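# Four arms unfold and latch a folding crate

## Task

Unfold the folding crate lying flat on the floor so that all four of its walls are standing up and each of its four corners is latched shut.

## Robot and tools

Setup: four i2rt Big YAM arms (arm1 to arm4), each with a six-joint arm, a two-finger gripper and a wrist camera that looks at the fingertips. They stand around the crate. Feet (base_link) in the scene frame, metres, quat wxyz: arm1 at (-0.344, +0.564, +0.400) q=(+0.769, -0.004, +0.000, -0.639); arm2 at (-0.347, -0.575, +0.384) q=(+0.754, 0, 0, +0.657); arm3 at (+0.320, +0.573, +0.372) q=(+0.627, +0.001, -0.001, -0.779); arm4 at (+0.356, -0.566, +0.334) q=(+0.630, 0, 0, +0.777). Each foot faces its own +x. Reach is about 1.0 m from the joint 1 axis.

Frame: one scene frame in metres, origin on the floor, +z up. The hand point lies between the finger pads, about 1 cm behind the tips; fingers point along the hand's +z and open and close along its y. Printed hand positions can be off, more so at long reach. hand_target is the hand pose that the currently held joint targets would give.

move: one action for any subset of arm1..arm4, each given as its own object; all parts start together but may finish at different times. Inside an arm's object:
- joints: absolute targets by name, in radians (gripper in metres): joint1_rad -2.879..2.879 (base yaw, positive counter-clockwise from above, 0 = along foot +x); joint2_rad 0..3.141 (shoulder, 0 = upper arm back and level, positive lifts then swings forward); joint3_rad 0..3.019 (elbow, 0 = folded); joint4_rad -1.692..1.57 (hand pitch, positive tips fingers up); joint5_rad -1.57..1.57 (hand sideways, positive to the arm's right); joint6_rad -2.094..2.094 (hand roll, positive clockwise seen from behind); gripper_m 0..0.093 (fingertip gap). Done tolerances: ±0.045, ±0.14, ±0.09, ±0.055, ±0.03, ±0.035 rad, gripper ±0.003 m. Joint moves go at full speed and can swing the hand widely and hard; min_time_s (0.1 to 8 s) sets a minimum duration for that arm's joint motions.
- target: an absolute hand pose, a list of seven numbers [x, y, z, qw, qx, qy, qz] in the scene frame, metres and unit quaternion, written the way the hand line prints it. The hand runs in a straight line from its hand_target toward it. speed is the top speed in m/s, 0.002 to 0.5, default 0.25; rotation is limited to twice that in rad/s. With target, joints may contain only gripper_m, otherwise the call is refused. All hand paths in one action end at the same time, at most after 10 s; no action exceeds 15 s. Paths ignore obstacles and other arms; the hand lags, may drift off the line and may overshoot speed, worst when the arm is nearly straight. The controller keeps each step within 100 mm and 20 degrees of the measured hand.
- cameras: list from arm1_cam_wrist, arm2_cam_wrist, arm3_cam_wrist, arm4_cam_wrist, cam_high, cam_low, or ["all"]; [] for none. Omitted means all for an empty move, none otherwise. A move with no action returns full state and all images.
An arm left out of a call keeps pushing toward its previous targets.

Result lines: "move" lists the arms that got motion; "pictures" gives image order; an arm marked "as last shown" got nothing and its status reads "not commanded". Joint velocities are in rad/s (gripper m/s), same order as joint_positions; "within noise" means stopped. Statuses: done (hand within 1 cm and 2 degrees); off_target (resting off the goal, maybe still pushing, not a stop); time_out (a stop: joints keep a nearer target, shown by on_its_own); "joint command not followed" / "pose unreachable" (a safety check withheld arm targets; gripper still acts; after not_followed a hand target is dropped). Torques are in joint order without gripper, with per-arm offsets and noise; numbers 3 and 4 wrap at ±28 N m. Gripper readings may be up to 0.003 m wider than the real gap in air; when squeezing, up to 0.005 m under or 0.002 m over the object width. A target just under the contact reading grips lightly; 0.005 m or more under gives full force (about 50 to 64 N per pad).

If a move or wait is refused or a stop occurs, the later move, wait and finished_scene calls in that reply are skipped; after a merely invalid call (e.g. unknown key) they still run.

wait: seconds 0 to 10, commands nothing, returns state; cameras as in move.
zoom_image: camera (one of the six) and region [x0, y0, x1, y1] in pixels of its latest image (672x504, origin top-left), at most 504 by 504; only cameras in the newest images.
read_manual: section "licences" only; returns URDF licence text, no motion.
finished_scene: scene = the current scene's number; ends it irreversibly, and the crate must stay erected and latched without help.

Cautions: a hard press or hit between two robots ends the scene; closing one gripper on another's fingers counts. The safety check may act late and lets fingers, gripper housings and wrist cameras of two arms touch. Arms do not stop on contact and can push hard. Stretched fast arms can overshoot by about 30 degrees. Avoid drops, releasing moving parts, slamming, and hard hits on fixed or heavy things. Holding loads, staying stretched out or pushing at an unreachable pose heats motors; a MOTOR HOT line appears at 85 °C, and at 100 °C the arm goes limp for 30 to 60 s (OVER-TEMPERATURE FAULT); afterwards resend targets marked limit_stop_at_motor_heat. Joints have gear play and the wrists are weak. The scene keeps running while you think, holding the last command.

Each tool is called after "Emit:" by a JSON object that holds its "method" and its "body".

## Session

Emit:
{"method": "move", "body": {"arm3": {"target": [0.02, 0.06, 0.40, 0, 1, 0, 0], "speed": 0.45, "joints": {"gripper_m": 0.055}}, "cameras": ["all"]}}

Scene clock: 3.93 s.
Joint torques (N m): arm1=[0.32 1.73 8.13 2.3 0.2 0.12] | arm2=[-0.09 1.14 8.21 1.66 0.09 0] | arm3=[-1.08 -16.03 9.85 -0.21 0.03 0.19] | arm4=[1.73 2.2 10.26 1.81 -0.07 0.16]
Motor temperatures (°C): arm1=[26 28 28 23 25 23 24] | arm2=[23 24 24 24 27 26 24] | arm3=[26 25 27 23 29 23 27] | arm4=[24 26 26 29 26 25 26]
Heat: arm1: hottest joint2_rad 28 °C; arm2: hottest joint5_rad 27 °C; arm3: hottest joint5_rad 29 °C; arm4: hottest joint4_rad 29 °C.
move: arm3 off_target
Joint velocities: within noise
arm1.joint_positions: joint1_rad=+0.789 joint2_rad=+0.609 joint3_rad=+1.408 joint4_rad=-1.451 joint5_rad=+0.217 joint6_rad=-0.687 gripper_m=+0.09396
arm1.joint_status: not commanded
arm1.hand: x=-0.1884 y=+0.4177 z=+0.9285 quat_wxyz=(-0.292, -0.006, -0.892, +0.344)
arm1.hand_target: x=-0.1903 y=+0.4191 z=+0.9382 quat_wxyz=(-0.301, -0.007, -0.887, +0.350)
arm1.hand_status: not commanded
arm2.joint_positions: joint1_rad=-0.187 joint2_rad=+0.597 joint3_rad=+1.311 joint4_rad=-1.291 joint5_rad=+0.241 joint6_rad=-0.242 gripper_m=+0.09396
arm2.joint_status: not commanded
arm2.hand: x=-0.2311 y=-0.3617 z=+0.9012 quat_wxyz=(-0.466, +0.549, -0.680, -0.135)
arm2.hand_target: x=-0.2316 y=-0.3634 z=+0.9148 quat_wxyz=(-0.477, +0.543, -0.676, -0.142)
arm2.hand_status: not commanded
arm3.joint_positions: joint1_rad=-0.311 joint2_rad=+2.010 joint3_rad=+1.536 joint4_rad=-1.126 joint5_rad=-0.004 joint6_rad=+1.040 gripper_m=+0.05513
arm3.joint_status: all done
arm3.hand: x=+0.0304 y=+0.0744 z=+0.3928 quat_wxyz=(+0.011, -1.000, -0.002, -0.011)
arm3.hand_target: x=+0.0206 y=+0.0628 z=+0.3970 quat_wxyz=(+0.004, -1.000, +0.005, -0.008)
arm3.hand_status: off_target (0.019 m and 1.8 deg from the pose sent, 0.704 m and 150.1 deg at the start)
arm4.joint_positions: joint1_rad=-0.127 joint2_rad=+0.607 joint3_rad=+1.357 joint4_rad=-1.287 joint5_rad=+0.183 joint6_rad=-0.762 gripper_m=+0.09396
arm4.joint_status: not commanded
arm4.hand: x=+0.3687 y=-0.3251 z=+0.8718 quat_wxyz=(-0.479, +0.793, -0.351, -0.140)
arm4.hand_target: x=+0.3689 y=-0.3277 z=+0.8812 quat_wxyz=(-0.487, +0.788, -0.349, -0.145)
arm4.hand_status: not commanded
pictures: arm1_cam_wrist, arm2_cam_wrist, arm3_cam_wrist, arm4_cam_wrist, cam_high, cam_low

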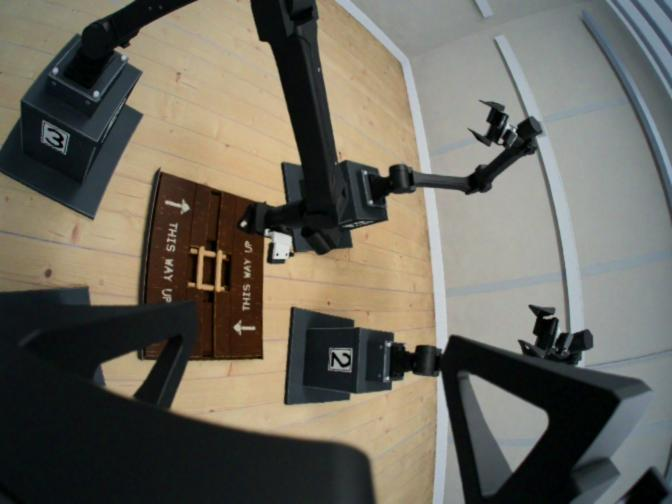

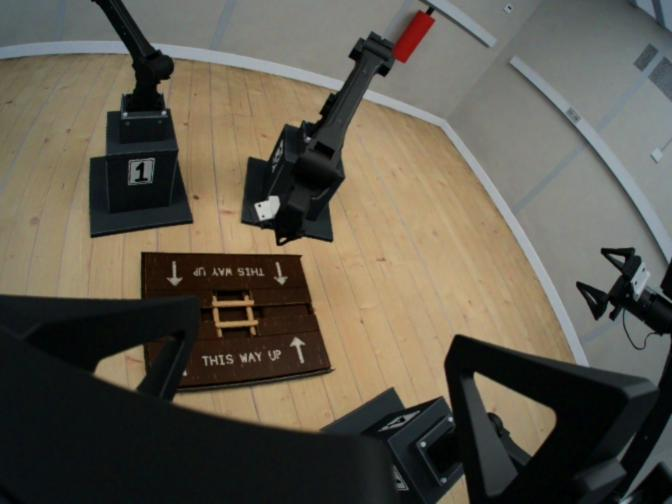

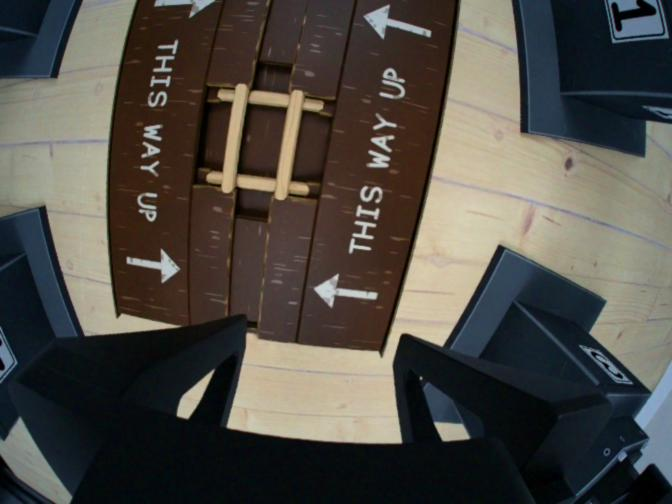

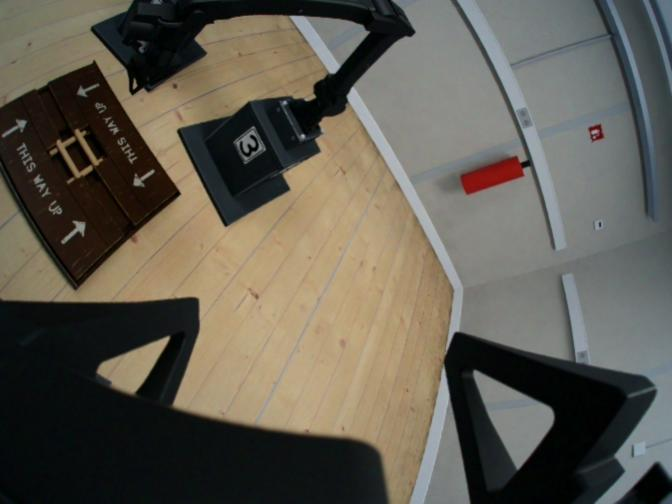

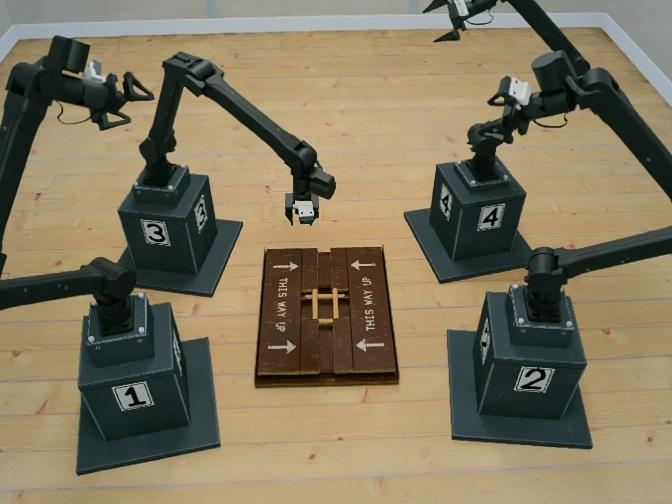

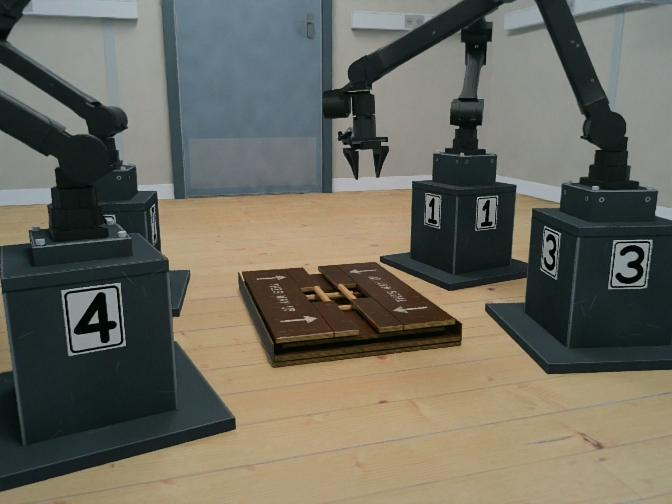

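Emit:
{"method": "move", "body": {"arm3": {"target": [-0.038, 0.029, 0.11, 0, 0.9998, 0.0183, 0], "speed": 0.35}, "arm2": {"target": [-0.02, -0.17, 0.27, 0, -0.0183, 0.9998, 0], "speed": 0.45, "joints": {"gripper_m": 0.055}}, "arm1": {"target": [-0.26, 0.0, 0.36, 0, 0.6940, 0.7199, 0], "speed": 0.45, "joints": {"gripper_m": 0.046}}, "arm4": {"target": [0.22, 0.0, 0.36, 0, 0.7199, -0.6940, 0], "speed": 0.45, "joints": {"gripper_m": 0.046}}}}

Emit:
{"method": "move", "body": {"arm3": {"target": [-0.038, 0.031, 0.046, 0, 0.9998, 0.0183, 0], "speed": 0.2}, "cameras": ["arm3_cam_wrist", "arm4_cam_wrist", "arm1_cam_wrist"]}}

Scene clock: 21.33 s.
Joint torques (N m): arm1=[-1.55 -22.07 9.29 0.1 0.09 0.18] | arm2=[-0.5 -20.31 6.67 -0.13 -0.06 0.08] | arm3=[-1.61 -18.2 7.53 0.43 0.28 -0.02] | arm4=[1.03 -18.84 11.96 -0.62 -0.15 0.27]
Motor temperatures (°C): arm1=[26 28 29 23 25 23 24] | arm2=[23 24 25 24 27 26 24] | arm3=[26 26 28 23 28 23 27] | arm4=[24 26 28 29 26 25 26]
Heat: arm1: hottest joint3_rad 29 °C; arm2: hottest joint5_rad 27 °C; arm3: hottest joint3_rad 28 °C; arm4: hottest joint4_rad 29 °C.
move: arm1 off_target; arm2 off_target; arm3 off_target; arm4 off_target
Joint velocities: within noise
arm1.joint_positions: joint1_rad=-0.029 joint2_rad=+2.074 joint3_rad=+1.393 joint4_rad=-0.943 joint5_rad=-0.015 joint6_rad=+0.096 gripper_m=+0.04606
arm1.joint_status: all done
arm1.hand: x=-0.2573 y=+0.0237 z=+0.3438 quat_wxyz=(+0.017, -0.685, -0.728, -0.018)
arm1.hand_target: x=-0.2570 y=+0.0057 z=+0.3570 quat_wxyz=(+0.003, -0.692, -0.722, -0.008)
arm1.hand_status: off_target (0.029 m and 3.2 deg from the pose sent, 0.709 m and 99.4 deg at the start)
arm2.joint_positions: joint1_rad=-0.539 joint2_rad=+2.113 joint3_rad=+1.202 joint4_rad=-0.705 joint5_rad=-0.006 joint6_rad=+0.846 gripper_m=+0.05513
arm2.joint_status: all done
arm2.hand: x=-0.0356 y=-0.1856 z=+0.2548 quat_wxyz=(+0.016, +0.025, -0.999, +0.015)
arm2.hand_target: x=-0.0233 y=-0.1725 z=+0.2691 quat_wxyz=(+0.006, +0.019, -1.000, +0.001)
arm2.hand_status: off_target (0.027 m and 2.7 deg from the pose sent, 0.693 m and 92.7 deg at the start)
arm3.joint_positions: joint1_rad=-0.356 joint2_rad=+2.585 joint3_rad=+1.774 joint4_rad=-0.773 joint5_rad=-0.001 joint6_rad=+0.969 gripper_m=+0.05513
arm3.joint_status: not commanded
arm3.hand: x=-0.0246 y=+0.0361 z=+0.1182 quat_wxyz=(+0.005, -1.000, -0.015, -0.006)
arm3.hand_target: x=-0.0369 y=+0.0316 z=+0.1104 quat_wxyz=(-0.001, -1.000, -0.014, +0.000)
arm3.hand_status: off_target (0.017 m and 1.0 deg from the pose sent, 0.294 m and 2.6 deg at the start)
arm4.joint_positions: joint1_rad=+0.028 joint2_rad=+1.998 joint3_rad=+1.481 joint4_rad=-1.094 joint5_rad=-0.001 joint6_rad=+0.183 gripper_m=+0.04607
arm4.joint_status: all done
arm4.hand: x=+0.2247 y=-0.0189 z=+0.3451 quat_wxyz=(+0.011, +0.725, -0.688, +0.016)
arm4.hand_target: x=+0.2247 y=-0.0035 z=+0.3567 quat_wxyz=(+0.005, +0.717, -0.697, +0.004)
arm4.hand_status: off_target (0.025 m and 2.4 deg from the pose sent, 0.624 m and 71.0 deg at the start)
pictures: none

Scene clock: 22.70 s.
Joint torques (N m): arm1=[-0.62 -22.59 9.25 0.06 0.1 0.13] | arm2=[-0.32 -20.37 6.67 -0.14 -0.06 0.07] | arm3=[-1.55 -19.37 6.91 0.43 0.3 0] | arm4=[1.2 -18.78 11.96 -0.62 -0.16 0.28]
Motor temperatures (°C): arm1=[26 28 29 23 25 23 24] | arm2=[23 24 25 24 27 26 24] | arm3=[26 26 28 23 28 23 27] | arm4=[24 26 28 29 26 25 26]
Heat: arm1: hottest joint3_rad 29 °C; arm2: hottest joint5_rad 27 °C; arm3: hottest joint3_rad 28 °C; arm4: hottest joint4_rad 29 °C.
move: arm3 off_target
Joint velocities: within noise
arm1.joint_positions: joint1_rad=-0.027 joint2_rad=+2.074 joint3_rad=+1.393 joint4_rad=-0.943 joint5_rad=-0.015 joint6_rad=+0.097 gripper_m=+0.04606
arm1.joint_status: not commanded
arm1.hand: x=-0.2565 y=+0.0238 z=+0.3438 quat_wxyz=(+0.017, -0.685, -0.728, -0.018)
arm1.hand_target: x=-0.2561 y=+0.0058 z=+0.3570 quat_wxyz=(+0.003, -0.691, -0.722, -0.008)
arm1.hand_status: not commanded
arm2: as last shown
arm3.joint_positions: joint1_rad=-0.356 joint2_rad=+2.731 joint3_rad=+1.865 joint4_rad=-0.721 joint5_rad=-0.001 joint6_rad=+0.949 gripper_m=+0.05513
arm3.joint_status: not commanded
arm3.hand: x=-0.0246 y=+0.0358 z=+0.0507 quat_wxyz=(+0.006, -1.000, -0.025, -0.007)
arm3.hand_target: x=-0.0372 y=+0.0322 z=+0.0460 quat_wxyz=(+0.000, -1.000, -0.023, +0.000)
arm3.hand_status: off_target (0.015 m and 1.3 deg from the pose sent, 0.074 m and 1.0 deg at the start)
arm4.joint_positions: joint1_rad=+0.027 joint2_rad=+1.998 joint3_rad=+1.481 joint4_rad=-1.094 joint5_rad=-0.001 joint6_rad=+0.183 gripper_m=+0.04607
arm4.joint_status: not commanded
arm4.hand: x=+0.2255 y=-0.0187 z=+0.3451 quat_wxyz=(+0.011, +0.725, -0.689, +0.016)
arm4.hand_target: x=+0.2255 y=-0.0033 z=+0.3567 quat_wxyz=(+0.005, +0.716, -0.698, +0.004)
arm4.hand_status: not commanded
pictures: arm1_cam_wrist, arm3_cam_wrist, arm4_cam_wrist

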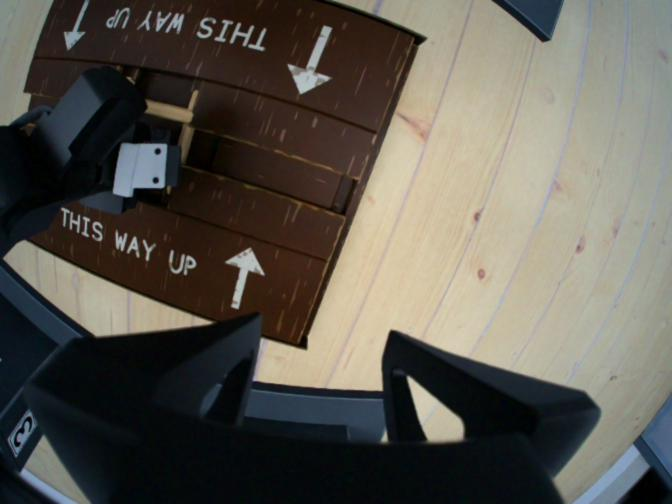

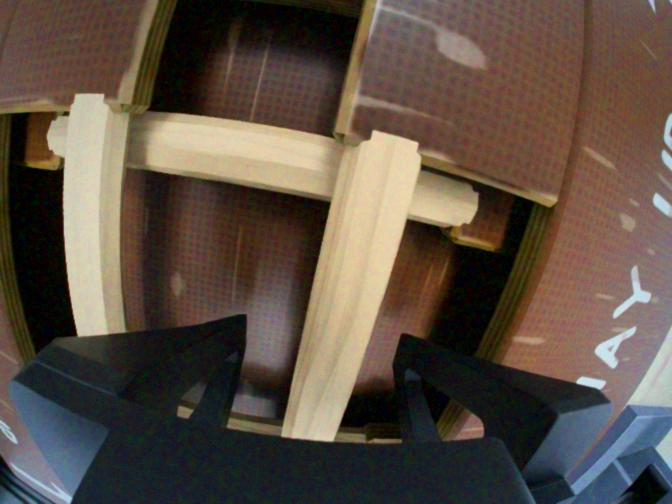

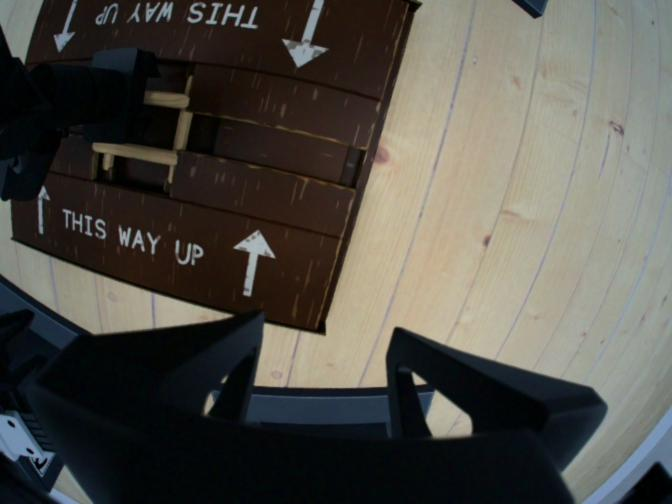

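Emit:
{"method": "move", "body": {"arm3": {"joints": {"gripper_m": 0.006}}}}

Emit:
{"method": "move", "body": {"arm3": {"target": [-0.035, 0.047, 0.130, 0, 0.9998, 0.0183, 0], "speed": 0.16}}}

Emit:
{"method": "move", "body": {"arm3": {"target": [-0.037, 0.092, 0.198, 0, 0.9998, 0.0183, 0], "speed": 0.16}}}

Emit:
{"method": "move", "body": {"arm3": {"target": [-0.040, 0.150, 0.230, 0, 0.9998, 0.0183, 0], "speed": 0.16}, "cameras": ["arm3_cam_wrist", "cam_low"]}}

Scene clock: 26.67 s.
Joint torques (N m): arm1=[-0.32 -22.77 9.37 0.12 0.08 0.18] | arm2=[-0.44 -20.37 6.67 -0.12 -0.06 0.06] | arm3=[-1.55 -18.9 6.98 0.46 0.32 -0.33] | arm4=[1.2 -18.78 11.96 -0.62 -0.16 0.28]
Motor temperatures (°C): arm1=[26 28 30 23 25 23 24] | arm2=[23 25 25 24 27 26 24] | arm3=[26 27 29 23 28 23 27] | arm4=[24 26 28 29 26 25 26]
Heat: arm1: hottest joint3_rad 30 °C; arm2: hottest joint5_rad 27 °C; arm3: hottest joint3_rad 29 °C; arm4: hottest joint4_rad 29 °C.
move: arm3 off_target
Joint velocities: within noise
arm1, arm2, arm4: as last shown
arm3.joint_positions: joint1_rad=-0.356 joint2_rad=+2.731 joint3_rad=+1.865 joint4_rad=-0.721 joint5_rad=-0.001 joint6_rad=+0.991 gripper_m=+0.01601
arm3.joint_status: gripper_m off_target (ended at +0.01604, target +0.00600)
arm3.hand: x=-0.0246 y=+0.0358 z=+0.0507 quat_wxyz=(+0.007, -1.000, -0.004, -0.006)
arm3.hand_target: x=-0.0371 y=+0.0321 z=+0.0460 quat_wxyz=(+0.000, -1.000, -0.018, +0.000)
arm3.hand_status: not commanded
pictures: none

Scene clock: 27.80 s.
Joint torques (N m): arm1=[-1.03 -22.3 9.35 0.21 0.08 0.18] | arm2=[-0.44 -20.37 6.65 -0.13 -0.06 0.07] | arm3=[-1.26 -24.12 3.38 -1.21 0.84 -0.44] | arm4=[1.2 -18.84 11.96 -0.61 -0.16 0.28]
Motor temperatures (°C): arm1=[26 29 30 23 25 23 24] | arm2=[23 25 25 24 27 26 24] | arm3=[26 27 29 23 28 23 27] | arm4=[24 26 28 29 26 25 26]
Heat: arm1: hottest joint3_rad 30 °C; arm2: hottest joint5_rad 27 °C; arm3: hottest joint3_rad 29 °C; arm4: hottest joint4_rad 29 °C.
move: arm3 off_target
Joint velocities: within noise
arm1, arm2, arm4: as last shown
arm3.joint_positions: joint1_rad=-0.363 joint2_rad=+2.607 joint3_rad=+1.753 joint4_rad=-0.705 joint5_rad=-0.017 joint6_rad=+0.991 gripper_m=+0.01601
arm3.joint_status: not commanded
arm3.hand: x=-0.0248 y=+0.0399 z=+0.0995 quat_wxyz=(-0.009, -1.000, -0.001, -0.005)
arm3.hand_target: x=-0.0365 y=+0.0442 z=+0.1287 quat_wxyz=(-0.004, -1.000, -0.018, +0.003)
arm3.hand_status: off_target (0.033 m and 2.4 deg from the pose sent, 0.081 m and 1.9 deg at the start)
pictures: none

Scene clock: 28.90 s.
Joint torques (N m): arm1=[-0.67 -22.07 9.16 -0.1 0.1 0.19] | arm2=[-0.44 -20.37 6.67 -0.13 -0.06 0.06] | arm3=[-2.37 -23.71 3.11 -1.83 0.95 -0.57] | arm4=[1.2 -18.78 11.97 -0.61 -0.16 0.28]
Motor temperatures (°C): arm1=[26 29 30 23 25 23 24] | arm2=[23 25 25 24 27 26 24] | arm3=[26 27 29 23 28 23 27] | arm4=[24 26 28 29 26 25 26]
Heat: arm1: hottest joint3_rad 30 °C; arm2: hottest joint5_rad 27 °C; arm3: hottest joint3_rad 29 °C; arm4: hottest joint4_rad 29 °C.
move: arm3 off_target
Joint velocities: within noise
arm1, arm2, arm4: as last shown
arm3.joint_positions: joint1_rad=-0.393 joint2_rad=+2.409 joint3_rad=+1.564 joint4_rad=-0.705 joint5_rad=-0.021 joint6_rad=+0.962 gripper_m=+0.01599
arm3.joint_status: not commanded
arm3.hand: x=-0.0234 y=+0.0732 z=+0.1701 quat_wxyz=(-0.014, -1.000, -0.001, -0.004)
arm3.hand_target: x=-0.0314 y=+0.0872 z=+0.1966 quat_wxyz=(-0.001, -1.000, -0.023, -0.001)
arm3.hand_status: off_target (0.036 m and 2.7 deg from the pose sent, 0.112 m and 2.4 deg at the start)
pictures: none

Scene clock: 29.93 s.
Joint torques (N m): arm1=[-0.85 -23.06 9.26 -0.02 0.06 0.2] | arm2=[-0.38 -20.37 6.65 -0.13 -0.06 0.07] | arm3=[-4.13 -19.78 3.18 -0.72 1.22 -0.69] | arm4=[1.2 -18.78 11.96 -0.64 -0.16 0.28]
Motor temperatures (°C): arm1=[26 29 31 23 25 23 24] | arm2=[23 25 25 24 27 26 24] | arm3=[26 27 29 23 29 23 27] | arm4=[24 26 28 29 26 25 26]
Heat: arm1: hottest joint3_rad 31 °C; arm2: hottest joint5_rad 27 °C; arm3: hottest joint3_rad 29 °C; arm4: hottest joint4_rad 29 °C.
move: arm3 off_target
Joint velocities: within noise
arm1, arm2, arm4: as last shown
arm3.joint_positions: joint1_rad=-0.448 joint2_rad=+2.246 joint3_rad=+1.389 joint4_rad=-0.698 joint5_rad=-0.027 joint6_rad=+0.906 gripper_m=+0.01614
arm3.joint_status: not commanded
arm3.hand: x=-0.0240 y=+0.1252 z=+0.2173 quat_wxyz=(-0.015, -1.000, -0.001, -0.007)
arm3.hand_target: x=-0.0403 y=+0.1487 z=+0.2291 quat_wxyz=(+0.000, -1.000, -0.017, +0.000)
arm3.hand_status: off_target (0.032 m and 2.8 deg from the pose sent, 0.099 m and 2.7 deg at the start)

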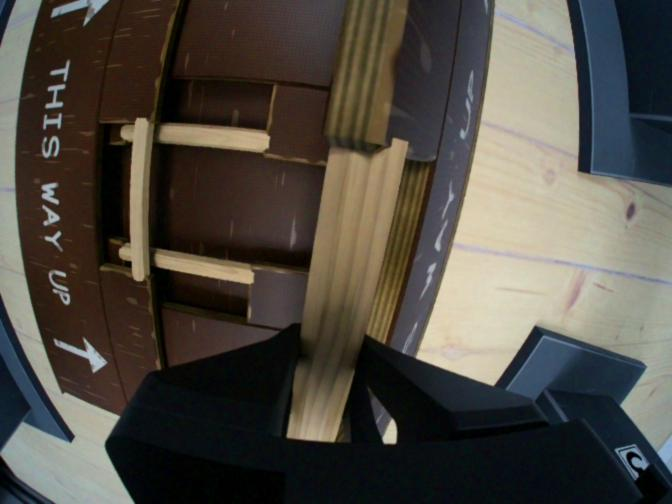

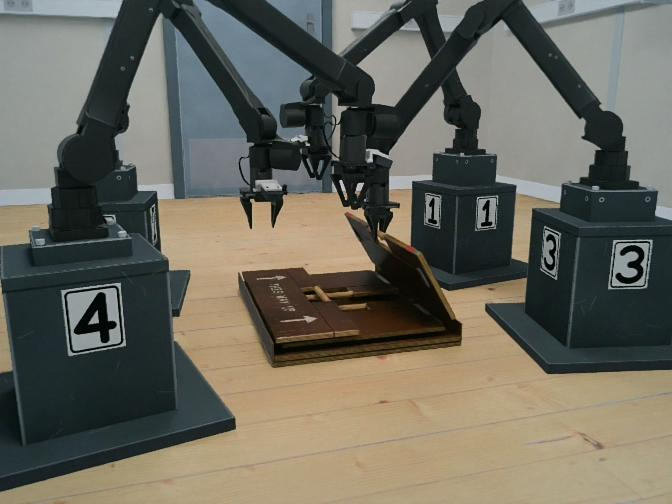

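Emit:
{"method": "move", "body": {"arm3": {"target": [-0.043, 0.199, 0.254, 0.0055, 0.9536, 0.0175, -0.3006], "speed": 0.2}, "arm2": {"target": [-0.006, -0.015, 0.132, 0, -0.0183, 0.9998, 0], "speed": 0.3}, "arm4": {"target": [0.24, -0.10, 0.36, 0, 0.7199, -0.6940, 0], "speed": 0.3}}}

Emit:
{"method": "move", "body": {"arm3": {"target": [-0.043, 0.252, 0.256, 0.0055, 0.9536, 0.0175, -0.3006], "speed": 0.12}, "arm2": {"target": [-0.005, -0.014, 0.064, 0, -0.0183, 0.9998, 0], "speed": 0.16}, "cameras": ["arm2_cam_wrist", "arm3_cam_wrist", "cam_low"]}}

Scene clock: 35.80 s.
Joint torques (N m): arm1=[-0.09 -22.65 9.17 0.1 0.1 0.16] | arm2=[1.44 -24.47 7.51 -0.08 0.18 0.08] | arm3=[-2.32 -16.73 2.19 1.06 2.38 -0.72] | arm4=[2.43 -15.74 7.35 0.38 -0.03 0.28]
Motor temperatures (°C): arm1=[26 29 31 23 25 23 24] | arm2=[23 26 25 24 27 26 24] | arm3=[26 27 28 23 30 23 28] | arm4=[24 26 28 29 26 25 26]
Heat: arm1: hottest joint3_rad 31 °C; arm2: hottest joint5_rad 27 °C; arm3: hottest joint5_rad 30 °C; arm4: hottest joint4_rad 29 °C.
move: arm2 off_target; arm3 off_target; arm4 done
Joint velocities: within noise
arm1: as last shown
arm2.joint_positions: joint1_rad=-0.411 joint2_rad=+2.607 joint3_rad=+1.797 joint4_rad=-0.783 joint5_rad=-0.003 joint6_rad=+0.979 gripper_m=+0.05513
arm2.joint_status: not commanded
arm2.hand: x=-0.0132 y=-0.0284 z=+0.1251 quat_wxyz=(+0.007, +0.022, -1.000, +0.008)
arm2.hand_target: x=-0.0089 y=-0.0152 z=+0.1304 quat_wxyz=(+0.000, +0.021, -1.000, +0.001)
arm2.hand_status: off_target (0.017 m and 1.3 deg from the pose sent, 0.212 m and 2.7 deg at the start)
arm3.joint_positions: joint1_rad=-0.382 joint2_rad=+2.076 joint3_rad=+0.956 joint4_rad=-0.072 joint5_rad=+0.417 joint6_rad=+0.902 gripper_m=+0.01614
arm3.joint_status: not commanded
arm3.hand: x=-0.0290 y=+0.1856 z=+0.2392 quat_wxyz=(-0.028, -0.962, +0.005, +0.272)
arm3.hand_target: x=-0.0416 y=+0.1999 z=+0.2529 quat_wxyz=(-0.003, -0.955, -0.018, +0.296)
arm3.hand_status: off_target (0.024 m and 5.0 deg from the pose sent, 0.085 m and 35.9 deg at the start)
arm4.joint_positions: joint1_rad=+0.030 joint2_rad=+1.775 joint3_rad=+1.188 joint4_rad=-0.988 joint5_rad=-0.003 joint6_rad=+0.191 gripper_m=+0.04607
arm4.joint_status: not commanded
arm4.hand: x=+0.2425 y=-0.0975 z=+0.3624 quat_wxyz=(+0.002, +0.723, -0.691, +0.001)
arm4.hand_target: x=+0.2391 y=-0.0999 z=+0.3612 quat_wxyz=(+0.000, +0.720, -0.694, -0.001)
arm4.hand_status: done (0.004 m and 0.6 deg from the pose sent, 0.084 m and 2.4 deg at the start)
pictures: none

Scene clock: 37.13 s.
Joint torques (N m): arm1=[-0.97 -22.12 9.32 0.23 0.08 0.17] | arm2=[0.03 -26.05 6.97 0.5 0.15 0.07] | arm3=[-4.37 -16.5 0.68 0.49 1.73 -1.02] | arm4=[2.43 -15.74 7.34 0.38 -0.03 0.28]
Motor temperatures (°C): arm1=[26 29 31 23 25 23 24] | arm2=[23 26 25 24 27 26 24] | arm3=[26 27 28 23 30 24 28] | arm4=[24 26 28 29 26 25 26]
Heat: arm1: hottest joint3_rad 31 °C; arm2: hottest joint5_rad 27 °C; arm3: hottest joint5_rad 30 °C; arm4: hottest joint4_rad 29 °C.
move: arm2 off_target; arm3 off_target
Joint velocities: within noise
arm1, arm4: as last shown
arm2.joint_positions: joint1_rad=-0.411 joint2_rad=+2.765 joint3_rad=+1.892 joint4_rad=-0.748 joint5_rad=-0.003 joint6_rad=+0.981 gripper_m=+0.05513
arm2.joint_status: not commanded
arm2.hand: x=-0.0173 y=-0.0353 z=+0.0509 quat_wxyz=(+0.014, +0.021, -0.999, +0.020)
arm2.hand_target: x=-0.0055 y=-0.0147 z=+0.0649 quat_wxyz=(+0.000, +0.018, -1.000, +0.000)
arm2.hand_status: off_target (0.028 m and 2.8 deg from the pose sent, 0.063 m and 1.3 deg at the start)
arm3.joint_positions: joint1_rad=-0.422 joint2_rad=+2.033 joint3_rad=+0.841 joint4_rad=+0.065 joint5_rad=+0.410 joint6_rad=+0.860 gripper_m=+0.01614
arm3.joint_status: not commanded
arm3.hand: x=-0.0288 y=+0.2186 z=+0.2437 quat_wxyz=(-0.044, -0.956, +0.010, +0.288)
arm3.hand_target: x=-0.0429 y=+0.2491 z=+0.2556 quat_wxyz=(-0.008, -0.953, -0.014, +0.301)
arm3.hand_status: off_target (0.038 m and 5.7 deg from the pose sent, 0.070 m and 5.0 deg at the start)

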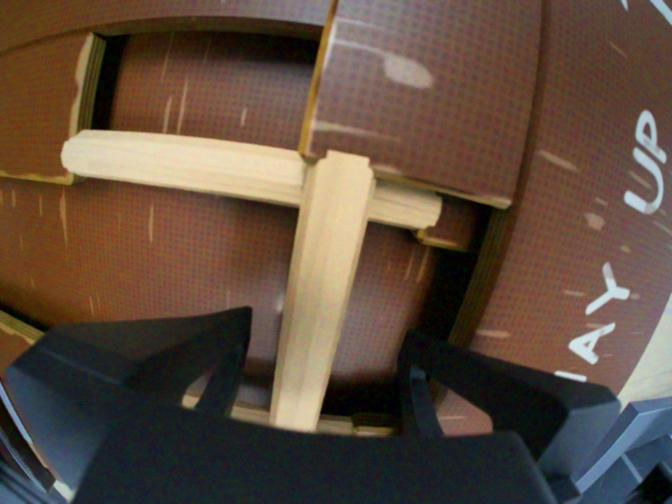

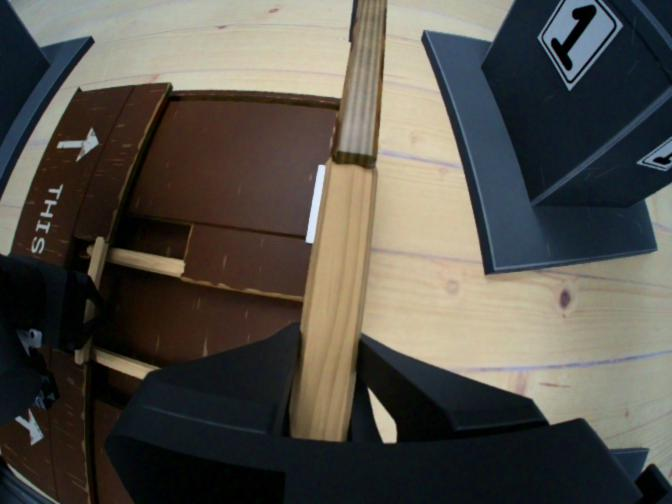

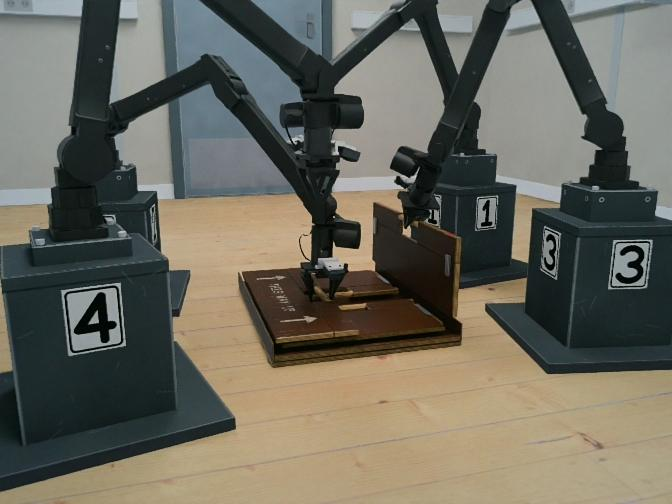

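Emit:
{"method": "move", "body": {"arm2": {"joints": {"gripper_m": 0.006}}}}

Emit:
{"method": "move", "body": {"arm2": {"target": [-0.002, -0.029, 0.140, 0, -0.0183, 0.9998, 0], "speed": 0.16}}}

Emit:
{"method": "move", "body": {"arm2": {"target": [0.000, -0.087, 0.207, 0, -0.0183, 0.9998, 0], "speed": 0.16}}}

Emit:
{"method": "move", "body": {"arm2": {"target": [0.003, -0.159, 0.247, 0, -0.0183, 0.9998, 0], "speed": 0.16}}}

Emit:
{"method": "move", "body": {"arm2": {"target": [0.006, -0.238, 0.252, 0, -0.0183, 0.9998, 0], "speed": 0.13}, "arm1": {"target": [-0.070, -0.022, 0.135, 0, 0.6940, 0.7199, 0], "speed": 0.35}, "cameras": ["arm1_cam_wrist", "arm2_cam_wrist", "cam_low"]}}

Scene clock: 47.63 s.
Joint torques (N m): arm1=[-0.56 -21.95 9.42 0.23 0.14 0.2] | arm2=[-0.26 -26.11 6.63 0.23 0.19 0] | arm3=[-4.6 -16.62 0.65 0.5 1.72 -1] | arm4=[2.43 -15.74 7.35 0.39 -0.03 0.28]
Motor temperatures (°C): arm1=[26 30 32 23 25 23 24] | arm2=[23 26 25 24 27 26 24] | arm3=[26 28 28 23 31 24 28] | arm4=[24 27 29 29 26 25 26]
Heat: arm1: hottest joint3_rad 32 °C; arm2: hottest joint5_rad 27 °C; arm3: hottest joint5_rad 31 °C; arm4: hottest joint3_rad 29 °C.
move: arm2 off_target
Joint velocities: within noise
arm1, arm3, arm4: as last shown
arm2.joint_positions: joint1_rad=-0.407 joint2_rad=+2.765 joint3_rad=+1.898 joint4_rad=-0.734 joint5_rad=-0.003 joint6_rad=+0.994 gripper_m=+0.01696
arm2.joint_status: gripper_m off_target (ended at +0.01699, target +0.00600)
arm2.hand: x=-0.0163 y=-0.0280 z=+0.0522 quat_wxyz=(+0.009, +0.017, -1.000, +0.012)
arm2.hand_target: x=-0.0047 y=-0.0131 z=+0.0651 quat_wxyz=(-0.002, +0.014, -1.000, -0.003)
arm2.hand_status: not commanded
pictures: none

Scene clock: 48.73 s.
Joint torques (N m): arm1=[-0.56 -22.24 9.17 0.16 0.09 0.16] | arm2=[-1.32 -30.92 4.08 -1.48 0.39 -0.22] | arm3=[-4.72 -16.56 0.8 0.81 1.72 -1.02] | arm4=[2.43 -15.74 7.35 0.39 -0.03 0.29]
Motor temperatures (°C): arm1=[26 30 33 23 25 23 24] | arm2=[23 26 25 24 27 26 25] | arm3=[26 28 28 23 31 24 28] | arm4=[24 27 29 29 26 25 26]
Heat: arm1: hottest joint3_rad 33 °C; arm2: hottest joint5_rad 27 °C; arm3: hottest joint5_rad 31 °C; arm4: hottest joint3_rad 29 °C.
move: arm2 off_target
Joint velocities: within noise
arm1.joint_positions: joint1_rad=-0.027 joint2_rad=+2.074 joint3_rad=+1.393 joint4_rad=-0.943 joint5_rad=-0.015 joint6_rad=+0.097 gripper_m=+0.04606
arm1.joint_status: not commanded
arm1.hand: x=-0.2565 y=+0.0238 z=+0.3438 quat_wxyz=(+0.017, -0.685, -0.728, -0.018)
arm1.hand_target: x=-0.2561 y=+0.0058 z=+0.3570 quat_wxyz=(+0.003, -0.691, -0.722, -0.008)
arm1.hand_status: not commanded
arm2.joint_positions: joint1_rad=-0.411 joint2_rad=+2.656 joint3_rad=+1.800 joint4_rad=-0.726 joint5_rad=-0.009 joint6_rad=+0.990 gripper_m=+0.01696
arm2.joint_status: not commanded
arm2.hand: x=-0.0162 y=-0.0314 z=+0.0954 quat_wxyz=(+0.006, +0.017, -1.000, +0.002)
arm2.hand_target: x=-0.0019 y=-0.0272 z=+0.1372 quat_wxyz=(-0.001, +0.018, -1.000, -0.001)
arm2.hand_status: off_target (0.047 m and 0.8 deg from the pose sent, 0.089 m and 1.7 deg at the start)
arm3, arm4: as last shown
pictures: none

Scene clock: 49.90 s.
Joint torques (N m): arm1=[-0.97 -22.24 9.29 -0.01 0.13 0.19] | arm2=[-2.84 -27.34 3.6 -1.02 0.85 -0.33] | arm3=[-4.66 -16.62 0.7 0.61 1.69 -1.01] | arm4=[2.43 -15.74 7.34 0.39 -0.03 0.28]
Motor temperatures (°C): arm1=[26 30 33 23 25 23 24] | arm2=[23 27 25 24 27 26 25] | arm3=[26 28 28 23 31 24 28] | arm4=[24 27 29 29 26 25 26]
Heat: arm1: hottest joint3_rad 33 °C; arm2: hottest joint2_rad 27 °C; arm3: hottest joint5_rad 31 °C; arm4: hottest joint3_rad 29 °C.
move: arm2 off_target
Joint velocities: within noise
arm1, arm3, arm4: as last shown
arm2.joint_positions: joint1_rad=-0.448 joint2_rad=+2.412 joint3_rad=+1.562 joint4_rad=-0.717 joint5_rad=-0.021 joint6_rad=+0.944 gripper_m=+0.01680
arm2.joint_status: not commanded
arm2.hand: x=-0.0167 y=-0.0707 z=+0.1820 quat_wxyz=(+0.007, +0.021, -1.000, -0.008)
arm2.hand_target: x=-0.0003 y=-0.0853 z=+0.2058 quat_wxyz=(+0.001, +0.019, -1.000, +0.000)
arm2.hand_status: off_target (0.034 m and 1.3 deg from the pose sent, 0.126 m and 0.8 deg at the start)
pictures: none

Scene clock: 51.03 s.
Joint torques (N m): arm1=[-0.79 -22.59 9.22 0.21 0.09 0.16] | arm2=[-3.84 -22.65 4.11 -0.32 1.07 -0.37] | arm3=[-4.31 -16.79 0.62 0.62 1.73 -1] | arm4=[2.43 -15.74 7.34 0.39 -0.03 0.28]
Motor temperatures (°C): arm1=[26 30 33 23 25 23 24] | arm2=[23 27 25 24 27 26 25] | arm3=[26 28 28 23 31 24 28] | arm4=[24 27 29 29 26 25 26]
Heat: arm1: hottest joint3_rad 33 °C; arm2: hottest joint2_rad 27 °C; arm3: hottest joint5_rad 31 °C; arm4: hottest joint3_rad 29 °C.
move: arm2 off_target
Joint velocities: within noise
arm1, arm3, arm4: as last shown
arm2.joint_positions: joint1_rad=-0.519 joint2_rad=+2.208 joint3_rad=+1.331 joint4_rad=-0.691 joint5_rad=-0.026 joint6_rad=+0.867 gripper_m=+0.01643
arm2.joint_status: not commanded
arm2.hand: x=-0.0168 y=-0.1392 z=+0.2373 quat_wxyz=(+0.009, +0.024, -1.000, -0.009)
arm2.hand_target: x=+0.0025 y=-0.1587 z=+0.2467 quat_wxyz=(+0.000, +0.018, -1.000, +0.000)
arm2.hand_status: off_target (0.030 m and 1.6 deg from the pose sent, 0.111 m and 1.3 deg at the start)
pictures: none

Scene clock: 52.83 s.
Joint torques (N m): arm1=[-0.32 -25.82 7.88 0.13 0.27 0.2] | arm2=[-5.25 -18.61 3.48 0.43 1.67 -0.33] | arm3=[-4.6 -16.62 0.59 0.7 1.69 -1.01] | arm4=[2.43 -15.74 7.35 0.39 -0.03 0.28]
Motor temperatures (°C): arm1=[26 30 33 23 25 23 24] | arm2=[23 27 25 24 27 26 25] | arm3=[26 28 28 23 31 24 28] | arm4=[24 27 29 29 26 25 26]
Heat: arm1: hottest joint3_rad 33 °C; arm2: hottest joint2_rad 27 °C; arm3: hottest joint5_rad 31 °C; arm4: hottest joint3_rad 29 °C.
move: arm1 off_target; arm2 off_target
Joint velocities: within noise
arm1.joint_positions: joint1_rad=+0.257 joint2_rad=+2.608 joint3_rad=+1.764 joint4_rad=-0.746 joint5_rad=-0.005 joint6_rad=+0.390 gripper_m=+0.04606
arm1.joint_status: not commanded
arm1.hand: x=-0.0754 y=-0.0080 z=+0.1329 quat_wxyz=(+0.008, -0.689, -0.725, -0.002)
arm1.hand_target: x=-0.0726 y=-0.0205 z=+0.1351 quat_wxyz=(+0.001, -0.694, -0.720, +0.002)
arm1.hand_status: off_target (0.015 m and 1.2 deg from the pose sent, 0.284 m and 3.2 deg at the start)
arm2.joint_positions: joint1_rad=-0.609 joint2_rad=+2.082 joint3_rad=+1.143 joint4_rad=-0.631 joint5_rad=-0.043 joint6_rad=+0.757 gripper_m=+0.01428
arm2.joint_status: not commanded
arm2.hand: x=-0.0177 y=-0.2086 z=+0.2560 quat_wxyz=(+0.014, +0.034, -0.999, -0.015)
arm2.hand_target: x=+0.0023 y=-0.2376 z=+0.2526 quat_wxyz=(+0.004, +0.019, -1.000, +0.002)
arm2.hand_status: off_target (0.038 m and 3.0 deg from the pose sent, 0.102 m and 1.6 deg at the start)
arm3, arm4: as last shown
arm3.hand_target: x=-0.0429 y=+0.2492 z=+0.2556 quat_wxyz=(-0.008, -0.953, -0.014, +0.301)

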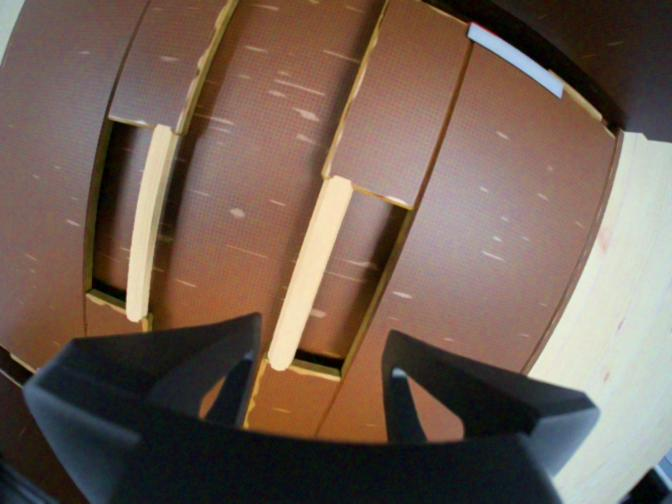

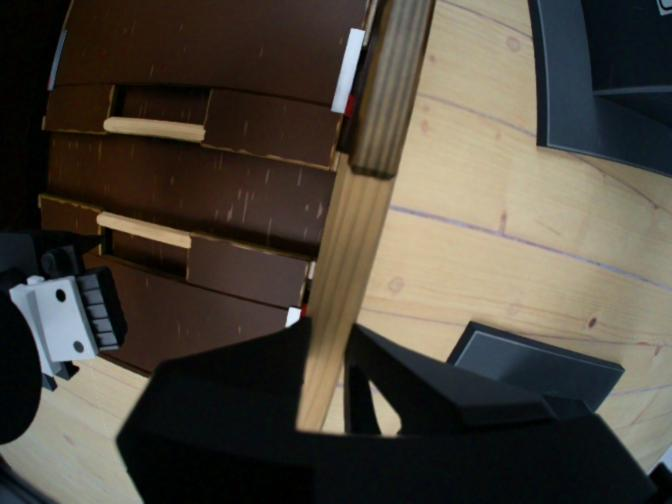

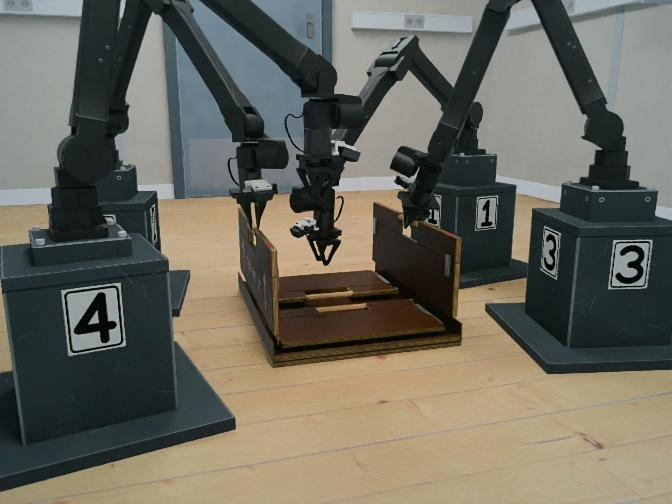

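Emit:
{"method": "move", "body": {"arm1": {"target": [-0.060, -0.022, 0.028, 0, 0.6940, 0.7199, 0], "speed": 0.18}}}

Emit:
{"method": "move", "body": {"arm1": {"joints": {"gripper_m": 0.005}}, "cameras": ["arm1_cam_wrist"]}}

Scene clock: 57.00 s.
Joint torques (N m): arm1=[1.08 -26.93 7.6 0.53 0.14 0.21] | arm2=[-5.13 -18.61 3.48 0.43 1.67 -0.34] | arm3=[-4.84 -16.79 0.66 0.68 1.7 -1] | arm4=[2.37 -15.74 7.34 0.39 -0.03 0.28]
Motor temperatures (°C): arm1=[26 31 33 23 25 23 24] | arm2=[23 27 25 24 28 26 25] | arm3=[26 28 28 23 31 24 28] | arm4=[24 28 29 29 26 25 26]
Heat: arm1: hottest joint3_rad 33 °C; arm2: hottest joint5_rad 28 °C; arm3: hottest joint5_rad 31 °C; arm4: hottest joint3_rad 29 °C.
move: arm1 off_target
Joint velocities: within noise
arm1.joint_positions: joint1_rad=+0.261 joint2_rad=+2.861 joint3_rad=+1.960 joint4_rad=-0.700 joint5_rad=-0.005 joint6_rad=+0.405 gripper_m=+0.04606
arm1.joint_status: not commanded
arm1.hand: x=-0.0722 y=-0.0099 z=+0.0244 quat_wxyz=(+0.013, -0.693, -0.721, -0.004)
arm1.hand_target: x=-0.0600 y=-0.0208 z=+0.0287 quat_wxyz=(+0.000, -0.694, -0.720, +0.000)
arm1.hand_status: off_target (0.018 m and 1.6 deg from the pose sent, 0.107 m and 1.2 deg at the start)
arm2, arm3, arm4: as last shown
pictures: none

Scene clock: 57.73 s.
Joint torques (N m): arm1=[0.15 -27.22 7.45 0.57 -0.01 -0.19] | arm2=[-5.13 -18.61 3.47 0.43 1.68 -0.34] | arm3=[-4.66 -16.79 0.7 0.73 1.73 -1.05] | arm4=[2.37 -15.74 7.35 0.39 -0.03 0.28]
Motor temperatures (°C): arm1=[26 31 33 23 25 23 24] | arm2=[23 27 25 24 28 26 25] | arm3=[26 28 28 23 31 24 28] | arm4=[24 28 29 29 26 25 26]
Heat: arm1: hottest joint3_rad 33 °C; arm2: hottest joint5_rad 28 °C; arm3: hottest joint5_rad 31 °C; arm4: hottest joint3_rad 29 °C.
move: arm1 off_target
Joint velocities: within noise
arm1.joint_positions: joint1_rad=+0.260 joint2_rad=+2.861 joint3_rad=+1.960 joint4_rad=-0.701 joint5_rad=+0.005 joint6_rad=+0.458 gripper_m=+0.01856
arm1.joint_status: gripper_m off_target (ended at +0.01859, target +0.00500)
arm1.hand: x=-0.0750 y=-0.0108 z=+0.0245 quat_wxyz=(+0.016, -0.712, -0.702, +0.001)
arm1.hand_target: x=-0.0622 y=-0.0219 z=+0.0287 quat_wxyz=(+0.001, -0.697, -0.717, +0.004)
arm1.hand_status: not commanded
arm2, arm3: as last shown
arm4.joint_positions: joint1_rad=+0.030 joint2_rad=+1.775 joint3_rad=+1.188 joint4_rad=-0.988 joint5_rad=-0.003 joint6_rad=+0.191 gripper_m=+0.04607
arm4.joint_status: not commanded
arm4.hand: x=+0.2425 y=-0.0975 z=+0.3624 quat_wxyz=(+0.002, +0.723, -0.691, +0.001)
arm4.hand_target: x=+0.2391 y=-0.0999 z=+0.3612 quat_wxyz=(+0.000, +0.720, -0.694, -0.001)
arm4.hand_status: not commanded

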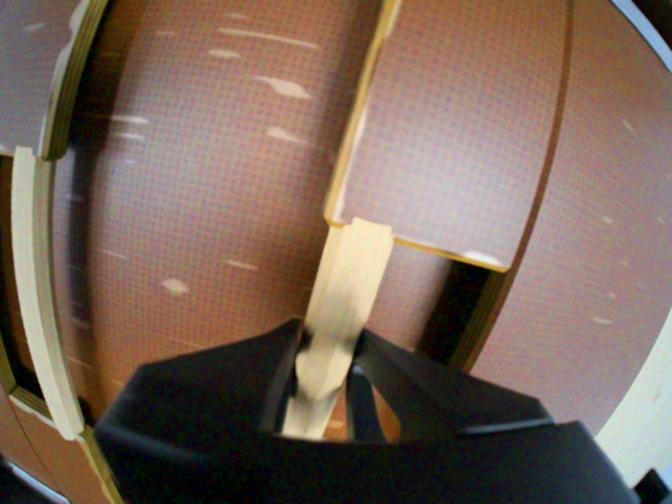

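Emit:
{"method": "move", "body": {"arm1": {"target": [-0.088, -0.0275, 0.135, 0, 0.6940, 0.7199, 0], "speed": 0.16}}}

Emit:
{"method": "move", "body": {"arm1": {"target": [-0.123, -0.0305, 0.195, 0, 0.6940, 0.7199, 0], "speed": 0.14}}}

Emit:
{"method": "move", "body": {"arm1": {"target": [-0.164, -0.0335, 0.235, 0, 0.6940, 0.7199, 0], "speed": 0.14}}}

Emit:
{"method": "move", "body": {"arm1": {"target": [-0.224, -0.0365, 0.265, 0, 0.6940, 0.7199, 0], "speed": 0.14}, "cameras": ["arm1_cam_wrist", "cam_high"]}}

Scene clock: 63.50 s.
Joint torques (N m): arm1=[-1.03 -31.5 5.49 0.02 0.88 -0.63] | arm2=[-5.19 -18.67 3.48 0.44 1.67 -0.33] | arm3=[-4.95 -16.56 0.8 0.57 1.71 -1.04] | arm4=[2.43 -15.74 7.34 0.39 -0.03 0.28]
Motor temperatures (°C): arm1=[26 31 33 23 25 23 25] | arm2=[23 26 25 24 28 26 25] | arm3=[26 28 28 23 32 24 28] | arm4=[24 28 29 29 26 25 26]
Heat: arm1: hottest joint3_rad 33 °C; arm2: hottest joint5_rad 28 °C; arm3: hottest joint5_rad 32 °C; arm4: hottest joint3_rad 29 °C.
move: arm1 off_target
Joint velocities: within noise
arm1.joint_positions: joint1_rad=+0.229 joint2_rad=+2.669 joint3_rad=+1.802 joint4_rad=-0.741 joint5_rad=-0.033 joint6_rad=+0.458 gripper_m=+0.01750
arm1.joint_status: not commanded
arm1.hand: x=-0.0885 y=-0.0101 z=+0.1051 quat_wxyz=(+0.012, -0.723, -0.691, -0.018)
arm1.hand_target: x=-0.0891 y=-0.0288 z=+0.1331 quat_wxyz=(-0.002, -0.697, -0.717, -0.003)
arm1.hand_status: off_target (0.035 m and 5.3 deg from the pose sent, 0.113 m and 3.4 deg at the start)
arm2, arm4: as last shown
arm3.joint_positions: joint1_rad=-0.422 joint2_rad=+2.033 joint3_rad=+0.841 joint4_rad=+0.065 joint5_rad=+0.410 joint6_rad=+0.860 gripper_m=+0.01614
arm3.joint_status: not commanded
arm3.hand: x=-0.0288 y=+0.2186 z=+0.2437 quat_wxyz=(-0.044, -0.956, +0.010, +0.288)
arm3.hand_target: x=-0.0429 y=+0.2492 z=+0.2556 quat_wxyz=(-0.008, -0.953, -0.014, +0.301)
arm3.hand_status: not commanded
pictures: none

Scene clock: 64.60 s.
Joint torques (N m): arm1=[-1.73 -30.97 5.74 -0.16 1.26 -0.73] | arm2=[-5.13 -18.55 3.48 0.44 1.67 -0.34] | arm3=[-4.72 -17.08 0.69 0.62 1.73 -1.02] | arm4=[2.43 -15.74 7.34 0.38 -0.03 0.28]
Motor temperatures (°C): arm1=[26 31 33 23 26 24 25] | arm2=[23 26 25 24 28 26 25] | arm3=[26 28 28 23 32 24 28] | arm4=[24 28 29 29 26 25 26]
Heat: arm1: hottest joint3_rad 33 °C; arm2: hottest joint5_rad 28 °C; arm3: hottest joint5_rad 32 °C; arm4: hottest joint3_rad 29 °C.
move: arm1 off_target
Joint velocities: within noise
arm1.joint_positions: joint1_rad=+0.186 joint2_rad=+2.539 joint3_rad=+1.701 joint4_rad=-0.778 joint5_rad=-0.033 joint6_rad=+0.419 gripper_m=+0.01740
arm1.joint_status: not commanded
arm1.hand: x=-0.1171 y=-0.0099 z=+0.1596 quat_wxyz=(+0.014, -0.724, -0.689, -0.020)
arm1.hand_target: x=-0.1192 y=-0.0306 z=+0.1942 quat_wxyz=(-0.002, -0.694, -0.720, +0.001)
arm1.hand_status: off_target (0.041 m and 5.7 deg from the pose sent, 0.098 m and 5.3 deg at the start)
arm2, arm3, arm4: as last shown
pictures: none

Scene clock: 65.70 s.
Joint torques (N m): arm1=[-0.56 -29.86 6.43 0.13 1.27 -0.64] | arm2=[-5.19 -18.67 3.48 0.44 1.68 -0.33] | arm3=[-4.48 -16.56 0.69 0.62 1.71 -1.01] | arm4=[2.43 -15.74 7.34 0.39 -0.03 0.28]
Motor temperatures (°C): arm1=[26 31 33 23 26 24 25] | arm2=[23 26 25 24 28 26 25] | arm3=[26 28 27 23 32 24 28] | arm4=[24 28 29 29 26 25 26]
Heat: arm1: hottest joint3_rad 33 °C; arm2: hottest joint5_rad 28 °C; arm3: hottest joint5_rad 32 °C; arm4: hottest joint3_rad 29 °C.
move: arm1 off_target
Joint velocities: within noise
arm1.joint_positions: joint1_rad=+0.122 joint2_rad=+2.436 joint3_rad=+1.632 joint4_rad=-0.833 joint5_rad=-0.031 joint6_rad=+0.346 gripper_m=+0.01737
arm1.joint_status: not commanded
arm1.hand: x=-0.1587 y=-0.0099 z=+0.2040 quat_wxyz=(+0.023, -0.721, -0.692, -0.025)
arm1.hand_target: x=-0.1625 y=-0.0314 z=+0.2350 quat_wxyz=(+0.004, -0.695, -0.719, -0.001)
arm1.hand_status: off_target (0.039 m and 5.9 deg from the pose sent, 0.092 m and 5.7 deg at the start)
arm2, arm3, arm4: as last shown
pictures: none

Scene clock: 66.87 s.
Joint torques (N m): arm1=[-2.2 -29.39 7.08 0.79 1.22 -0.7] | arm2=[-5.19 -18.55 3.47 0.43 1.67 -0.34] | arm3=[-4.84 -16.79 0.58 0.69 1.73 -1.02] | arm4=[2.43 -15.74 7.34 0.39 -0.03 0.28]
Motor temperatures (°C): arm1=[26 31 33 23 26 24 25] | arm2=[23 26 25 24 28 26 25] | arm3=[26 28 27 23 32 24 28] | arm4=[24 28 29 29 26 25 26]
Heat: arm1: hottest joint3_rad 33 °C; arm2: hottest joint5_rad 28 °C; arm3: hottest joint5_rad 32 °C; arm4: hottest joint3_rad 29 °C.
move: arm1 off_target
Joint velocities: within noise
arm1.joint_positions: joint1_rad=+0.036 joint2_rad=+2.355 joint3_rad=+1.566 joint4_rad=-0.859 joint5_rad=-0.031 joint6_rad=+0.251 gripper_m=+0.01703
arm1.joint_status: not commanded
arm1.hand: x=-0.2117 y=-0.0087 z=+0.2350 quat_wxyz=(+0.025, -0.718, -0.695, -0.029)
arm1.hand_target: x=-0.2229 y=-0.0354 z=+0.2644 quat_wxyz=(+0.002, -0.695, -0.719, +0.000)
arm1.hand_status: off_target (0.043 m and 5.9 deg from the pose sent, 0.093 m and 5.9 deg at the start)
arm2, arm3, arm4: as last shown

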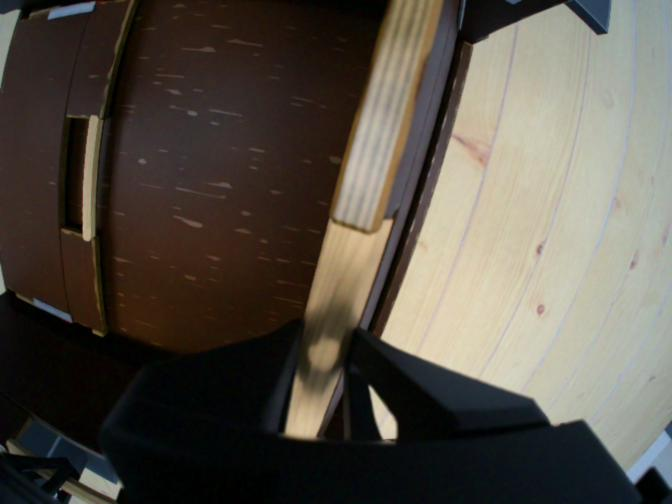

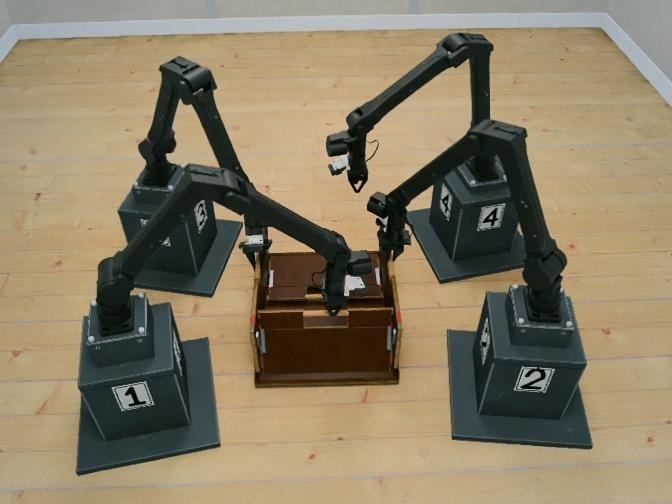

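Emit:
{"method": "move", "body": {"arm1": {"target": [-0.283, -0.0395, 0.270, 0, 0.6940, 0.7199, 0], "speed": 0.12}, "arm2": {"target": [-0.006, -0.235, 0.236, 0.3006, -0.0174, 0.9533, 0.0055], "speed": 0.12, "joints": {"gripper_m": 0.026}}, "cameras": ["cam_low", "cam_high"]}}

Scene clock: 77.60 s.
Joint torques (N m): arm1=[-5.01 -27.81 6.98 1.21 1.86 -0.7] | arm2=[-2.32 -13.92 2.51 0.96 1.47 0.05] | arm3=[-4.78 -16.5 0.68 0.68 1.72 -1.02] | arm4=[2.43 -15.74 7.34 0.39 -0.02 0.28]
Motor temperatures (°C): arm1=[26 32 33 23 26 24 25] | arm2=[24 26 25 24 29 26 25] | arm3=[26 29 27 23 32 25 28] | arm4=[24 29 29 29 26 25 26]
Heat: arm1: hottest joint3_rad 33 °C; arm2: hottest joint5_rad 29 °C; arm3: hottest joint5_rad 32 °C; arm4: hottest joint2_rad 29 °C.
move: arm1 off_target; arm2 off_target
Joint velocities: within noise
arm1.joint_positions: joint1_rad=-0.024 joint2_rad=+2.326 joint3_rad=+1.540 joint4_rad=-0.865 joint5_rad=-0.045 joint6_rad=+0.162 gripper_m=+0.01703
arm1.joint_status: not commanded
arm1.hand: x=-0.2447 y=-0.0088 z=+0.2452 quat_wxyz=(+0.019, -0.707, -0.705, -0.038)
arm1.hand_target: x=-0.2820 y=-0.0381 z=+0.2702 quat_wxyz=(+0.002, -0.695, -0.719, +0.000)
arm1.hand_status: off_target (0.055 m and 5.4 deg from the pose sent, 0.085 m and 5.9 deg at the start)
arm2.joint_positions: joint1_rad=-0.460 joint2_rad=+2.056 joint3_rad=+0.837 joint4_rad=+0.094 joint5_rad=+0.444 joint6_rad=+0.806 gripper_m=+0.02594
arm2.joint_status: all done
arm2.hand: x=-0.0092 y=-0.2122 z=+0.2510 quat_wxyz=(-0.303, +0.032, -0.952, -0.033)
arm2.hand_target: x=-0.0061 y=-0.2358 z=+0.2366 quat_wxyz=(-0.301, +0.019, -0.953, -0.006)
arm2.hand_status: off_target (0.028 m and 3.5 deg from the pose sent, 0.035 m and 36.7 deg at the start)
arm3, arm4: as last shown
pictures: cam_high, cam_low

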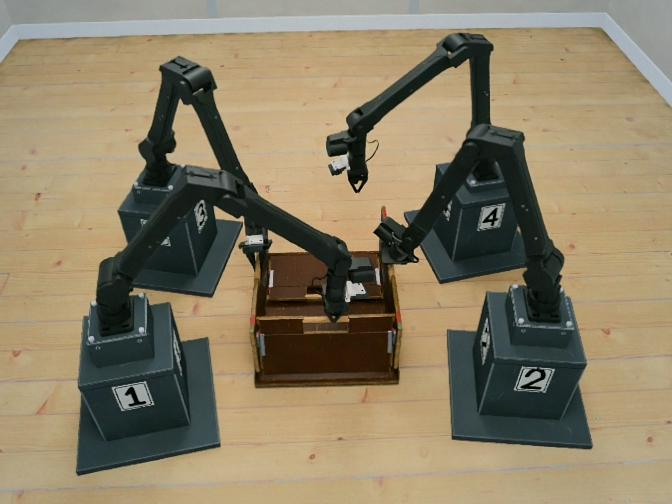

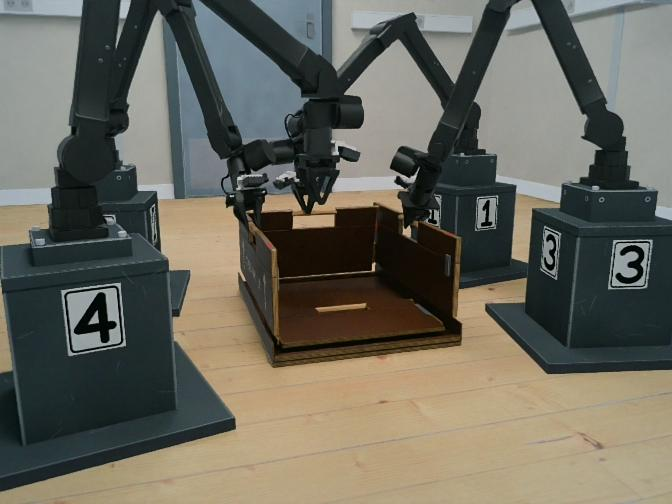

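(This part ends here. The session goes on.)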